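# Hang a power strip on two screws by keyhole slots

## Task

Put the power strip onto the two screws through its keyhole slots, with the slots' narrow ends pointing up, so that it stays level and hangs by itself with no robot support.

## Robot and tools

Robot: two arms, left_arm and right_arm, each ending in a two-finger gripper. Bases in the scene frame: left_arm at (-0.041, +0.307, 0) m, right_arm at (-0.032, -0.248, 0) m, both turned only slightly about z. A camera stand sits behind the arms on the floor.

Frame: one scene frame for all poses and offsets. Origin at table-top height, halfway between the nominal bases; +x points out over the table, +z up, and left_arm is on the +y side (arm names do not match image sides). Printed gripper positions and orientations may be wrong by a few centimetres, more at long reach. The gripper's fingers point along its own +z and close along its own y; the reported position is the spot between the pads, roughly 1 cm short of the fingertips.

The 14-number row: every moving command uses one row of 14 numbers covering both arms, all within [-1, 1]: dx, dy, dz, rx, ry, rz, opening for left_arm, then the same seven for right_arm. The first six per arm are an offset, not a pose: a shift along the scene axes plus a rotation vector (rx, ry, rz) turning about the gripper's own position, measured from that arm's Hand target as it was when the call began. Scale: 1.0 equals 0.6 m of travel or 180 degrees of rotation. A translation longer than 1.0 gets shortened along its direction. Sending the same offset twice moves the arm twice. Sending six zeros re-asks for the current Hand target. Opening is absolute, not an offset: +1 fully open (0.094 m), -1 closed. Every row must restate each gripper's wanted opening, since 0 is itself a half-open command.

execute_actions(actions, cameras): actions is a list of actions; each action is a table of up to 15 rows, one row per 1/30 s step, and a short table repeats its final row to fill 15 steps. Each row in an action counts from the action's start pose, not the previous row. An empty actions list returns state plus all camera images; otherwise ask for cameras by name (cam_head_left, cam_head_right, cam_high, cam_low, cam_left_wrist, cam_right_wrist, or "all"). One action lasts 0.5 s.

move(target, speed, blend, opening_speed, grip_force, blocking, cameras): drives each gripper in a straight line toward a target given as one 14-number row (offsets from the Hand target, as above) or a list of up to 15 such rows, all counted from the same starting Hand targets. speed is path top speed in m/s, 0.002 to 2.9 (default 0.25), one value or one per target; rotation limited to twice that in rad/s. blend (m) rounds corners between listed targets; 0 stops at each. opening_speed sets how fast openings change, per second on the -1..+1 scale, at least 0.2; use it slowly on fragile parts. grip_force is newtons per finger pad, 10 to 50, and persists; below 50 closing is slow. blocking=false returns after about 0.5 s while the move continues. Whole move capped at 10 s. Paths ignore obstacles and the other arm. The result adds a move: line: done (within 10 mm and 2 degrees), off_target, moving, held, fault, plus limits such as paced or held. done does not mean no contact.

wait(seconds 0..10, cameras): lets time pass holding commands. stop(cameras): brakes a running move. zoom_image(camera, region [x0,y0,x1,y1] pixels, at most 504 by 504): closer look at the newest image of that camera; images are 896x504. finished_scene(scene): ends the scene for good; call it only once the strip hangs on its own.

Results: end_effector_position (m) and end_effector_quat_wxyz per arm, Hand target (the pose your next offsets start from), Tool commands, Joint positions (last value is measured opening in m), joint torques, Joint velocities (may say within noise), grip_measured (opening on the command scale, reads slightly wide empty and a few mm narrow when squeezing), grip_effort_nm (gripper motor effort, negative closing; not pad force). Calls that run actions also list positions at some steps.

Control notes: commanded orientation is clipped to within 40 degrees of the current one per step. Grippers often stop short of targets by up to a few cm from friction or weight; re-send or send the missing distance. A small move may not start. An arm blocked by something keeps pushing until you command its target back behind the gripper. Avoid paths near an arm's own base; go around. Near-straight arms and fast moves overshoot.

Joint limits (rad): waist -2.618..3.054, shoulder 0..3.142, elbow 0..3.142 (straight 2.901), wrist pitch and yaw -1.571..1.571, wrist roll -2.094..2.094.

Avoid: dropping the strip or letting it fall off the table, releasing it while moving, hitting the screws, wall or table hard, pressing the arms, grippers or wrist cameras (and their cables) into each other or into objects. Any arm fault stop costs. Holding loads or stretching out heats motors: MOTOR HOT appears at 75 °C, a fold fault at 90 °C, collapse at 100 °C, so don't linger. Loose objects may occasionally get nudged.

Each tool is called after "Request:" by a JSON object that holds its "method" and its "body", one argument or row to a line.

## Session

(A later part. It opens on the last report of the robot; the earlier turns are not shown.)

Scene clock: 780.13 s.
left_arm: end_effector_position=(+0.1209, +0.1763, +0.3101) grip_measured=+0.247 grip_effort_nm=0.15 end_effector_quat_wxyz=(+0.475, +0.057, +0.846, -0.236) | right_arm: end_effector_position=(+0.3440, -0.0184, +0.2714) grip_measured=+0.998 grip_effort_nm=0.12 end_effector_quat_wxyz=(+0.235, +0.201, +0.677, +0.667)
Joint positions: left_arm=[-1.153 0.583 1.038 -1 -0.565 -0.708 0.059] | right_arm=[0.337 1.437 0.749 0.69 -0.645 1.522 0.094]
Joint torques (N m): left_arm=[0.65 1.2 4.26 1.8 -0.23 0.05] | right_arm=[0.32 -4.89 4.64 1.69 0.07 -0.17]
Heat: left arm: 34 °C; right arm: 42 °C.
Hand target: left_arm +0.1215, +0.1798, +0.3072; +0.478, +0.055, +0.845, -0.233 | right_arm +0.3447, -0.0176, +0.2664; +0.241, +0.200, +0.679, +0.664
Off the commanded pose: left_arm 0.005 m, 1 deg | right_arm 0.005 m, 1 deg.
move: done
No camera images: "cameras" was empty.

Request:
{"method": "move", "body": {
  "target": [
    [0,0,0,0,0,0,0.25,-0.0191,-0.0059,0.065,0.01024,-0.03347,0,1.0],
    [0,0,0,0,0,0,0.25,-0.0471,-0.0474,0.065,0.01024,-0.03347,0,1.0]
  ],
  "speed": [0.05,0.05],
  "cameras": []
}}

Scene clock: 787.10 s.
left_arm: end_effector_position=(+0.1209, +0.1763, +0.3101) grip_measured=+0.247 grip_effort_nm=0.15 end_effector_quat_wxyz=(+0.475, +0.057, +0.846, -0.236) | right_arm: end_effector_position=(+0.3224, -0.0441, +0.2969) grip_measured=+0.998 grip_effort_nm=0.11 end_effector_quat_wxyz=(+0.264, +0.180, +0.660, +0.680)
Joint positions: left_arm=[-1.153 0.583 1.038 -1 -0.565 -0.708 0.059] | right_arm=[0.272 1.302 0.681 0.706 -0.7 1.521 0.094]
Joint torques (N m): left_arm=[0.64 1.18 4.23 1.8 -0.22 0.04] | right_arm=[-0.36 -6.6 4.86 1.62 -0.1 -0.06]
Heat: left arm: 34 °C; right arm: 42 °C.
Hand target: left_arm +0.1215, +0.1798, +0.3072; +0.478, +0.055, +0.845, -0.233 | right_arm +0.3164, -0.0460, +0.3053; +0.273, +0.168, +0.655, +0.684
Off the commanded pose: left_arm 0.005 m, 1 deg | right_arm 0.011 m, 2 deg.
move: off_target (right_arm)
No camera images: "cameras" was empty.

Request:
{"method": "wait", "body": {
  "seconds": 0,
  "cameras": ["cam_head_left"]
}}

Request:
{"method": "zoom_image", "body": {
  "camera": "cam_head_left",
  "region": [375, 100, 500, 230]
}}

Scene clock: 788.63 s.
left_arm: end_effector_position=(+0.1209, +0.1763, +0.3101) grip_measured=+0.247 grip_effort_nm=0.15 end_effector_quat_wxyz=(+0.475, +0.057, +0.846, -0.236) | right_arm: end_effector_position=(+0.3223, -0.0441, +0.2969) grip_measured=+0.998 grip_effort_nm=0.11 end_effector_quat_wxyz=(+0.264, +0.180, +0.660, +0.680)
Joint positions: left_arm=[-1.153 0.583 1.038 -1 -0.565 -0.708 0.059] | right_arm=[0.272 1.302 0.681 0.706 -0.7 1.521 0.094]
Joint torques (N m): left_arm=[0.65 1.21 4.22 1.8 -0.22 0.05] | right_arm=[-0.36 -6.64 4.89 1.59 -0.08 -0.06]
Heat: left arm: 34 °C; right arm: 42 °C.
Hand target: left_arm +0.1215, +0.1798, +0.3072; +0.478, +0.055, +0.845, -0.233 | right_arm +0.3164, -0.0460, +0.3053; +0.273, +0.168, +0.655, +0.684
Tool commands: left_gripper/opening=+0.25 right_gripper/opening=+1.0
Off the commanded pose: left_arm 0.005 m, 1 deg | right_arm 0.011 m, 2 deg.
Images, in order (width x height): cam_head_left 896x504.

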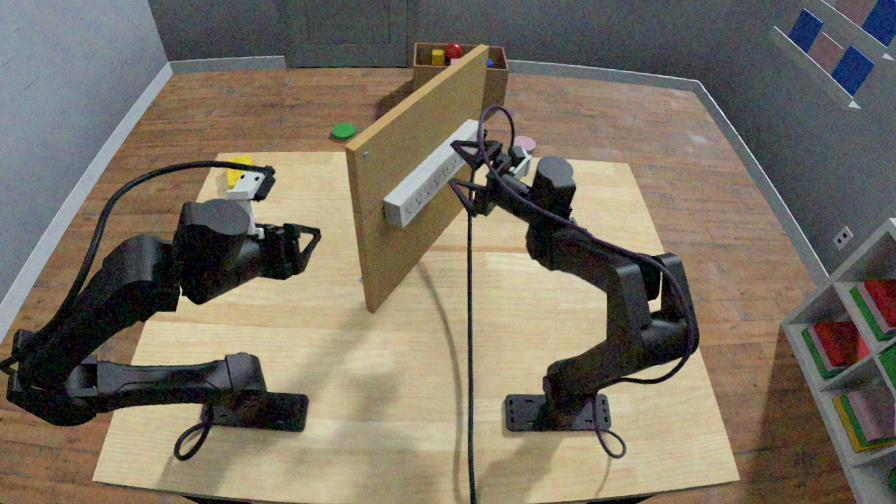

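Scaled by 3.877 from the camera's 896x504 image, which has a finer 1280x720 frame.

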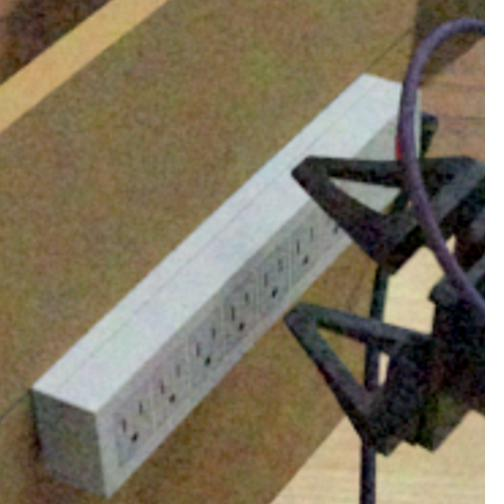

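Request:
{"method": "zoom_image", "body": {
  "camera": "cam_head_left",
  "region": [455, 95, 495, 135]
}}

Scaled by 12.600 from the camera's 896x504 image, which has a finer 1280x720 frame.

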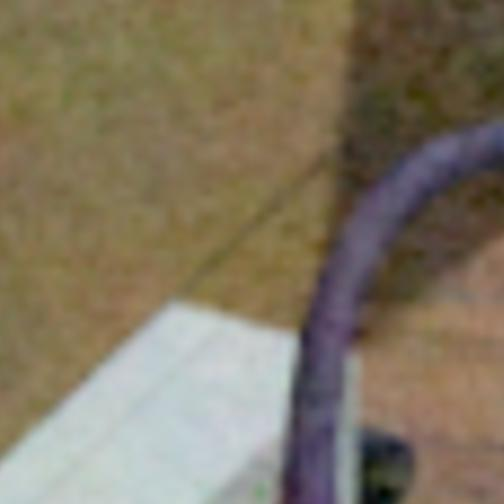

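Request:
{"method": "move", "body": {
  "target": [0,0,0,0,0,0,0.25,-0.0653,-0.0968,0,0,0,0,1.0],
  "speed": 0.1,
  "cameras": ["cam_head_left"]
}}

Request:
{"method": "zoom_image", "body": {
  "camera": "cam_head_left",
  "region": [375, 100, 500, 230]
}}

Scene clock: 795.43 s.
left_arm: end_effector_position=(+0.1209, +0.1763, +0.3101) grip_measured=+0.247 grip_effort_nm=0.15 end_effector_quat_wxyz=(+0.475, +0.057, +0.846, -0.236) | right_arm: end_effector_position=(+0.2823, -0.1036, +0.3028) grip_measured=+0.998 grip_effort_nm=0.11 end_effector_quat_wxyz=(+0.270, +0.175, +0.656, +0.683)
Joint positions: left_arm=[-1.153 0.583 1.038 -1 -0.565 -0.708 0.059] | right_arm=[0.034 1.081 0.55 0.665 -0.936 1.562 0.094]
Joint torques (N m): left_arm=[0.68 1.21 4.23 1.8 -0.22 0.04] | right_arm=[-0.4 -4.26 4.86 1.38 -0.04 0]
Heat: left arm: 34 °C; right arm: 42 °C.
Hand target: left_arm +0.1215, +0.1798, +0.3072; +0.478, +0.055, +0.845, -0.233 | right_arm +0.2773, -0.1041, +0.3054; +0.273, +0.168, +0.655, +0.684
Off the commanded pose: left_arm 0.005 m, 1 deg | right_arm 0.006 m, 1 deg.
move: done
Images, in order (width x height): cam_head_left 896x504.

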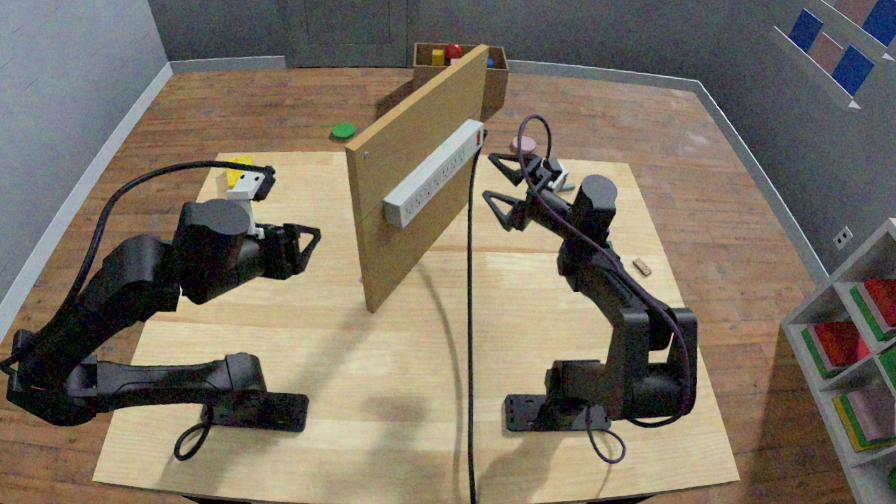

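Scaled by 3.877 from the camera's 896x504 image, which has a finer 1280x720 frame.

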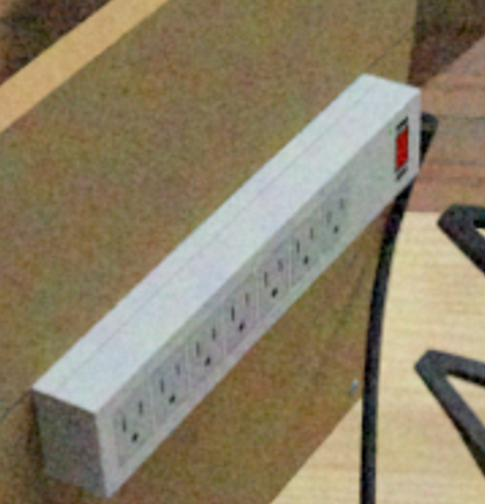

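Request:
{"method": "finished_scene", "body": {
  "scene": 2
}}

The scene is finished: the task was done.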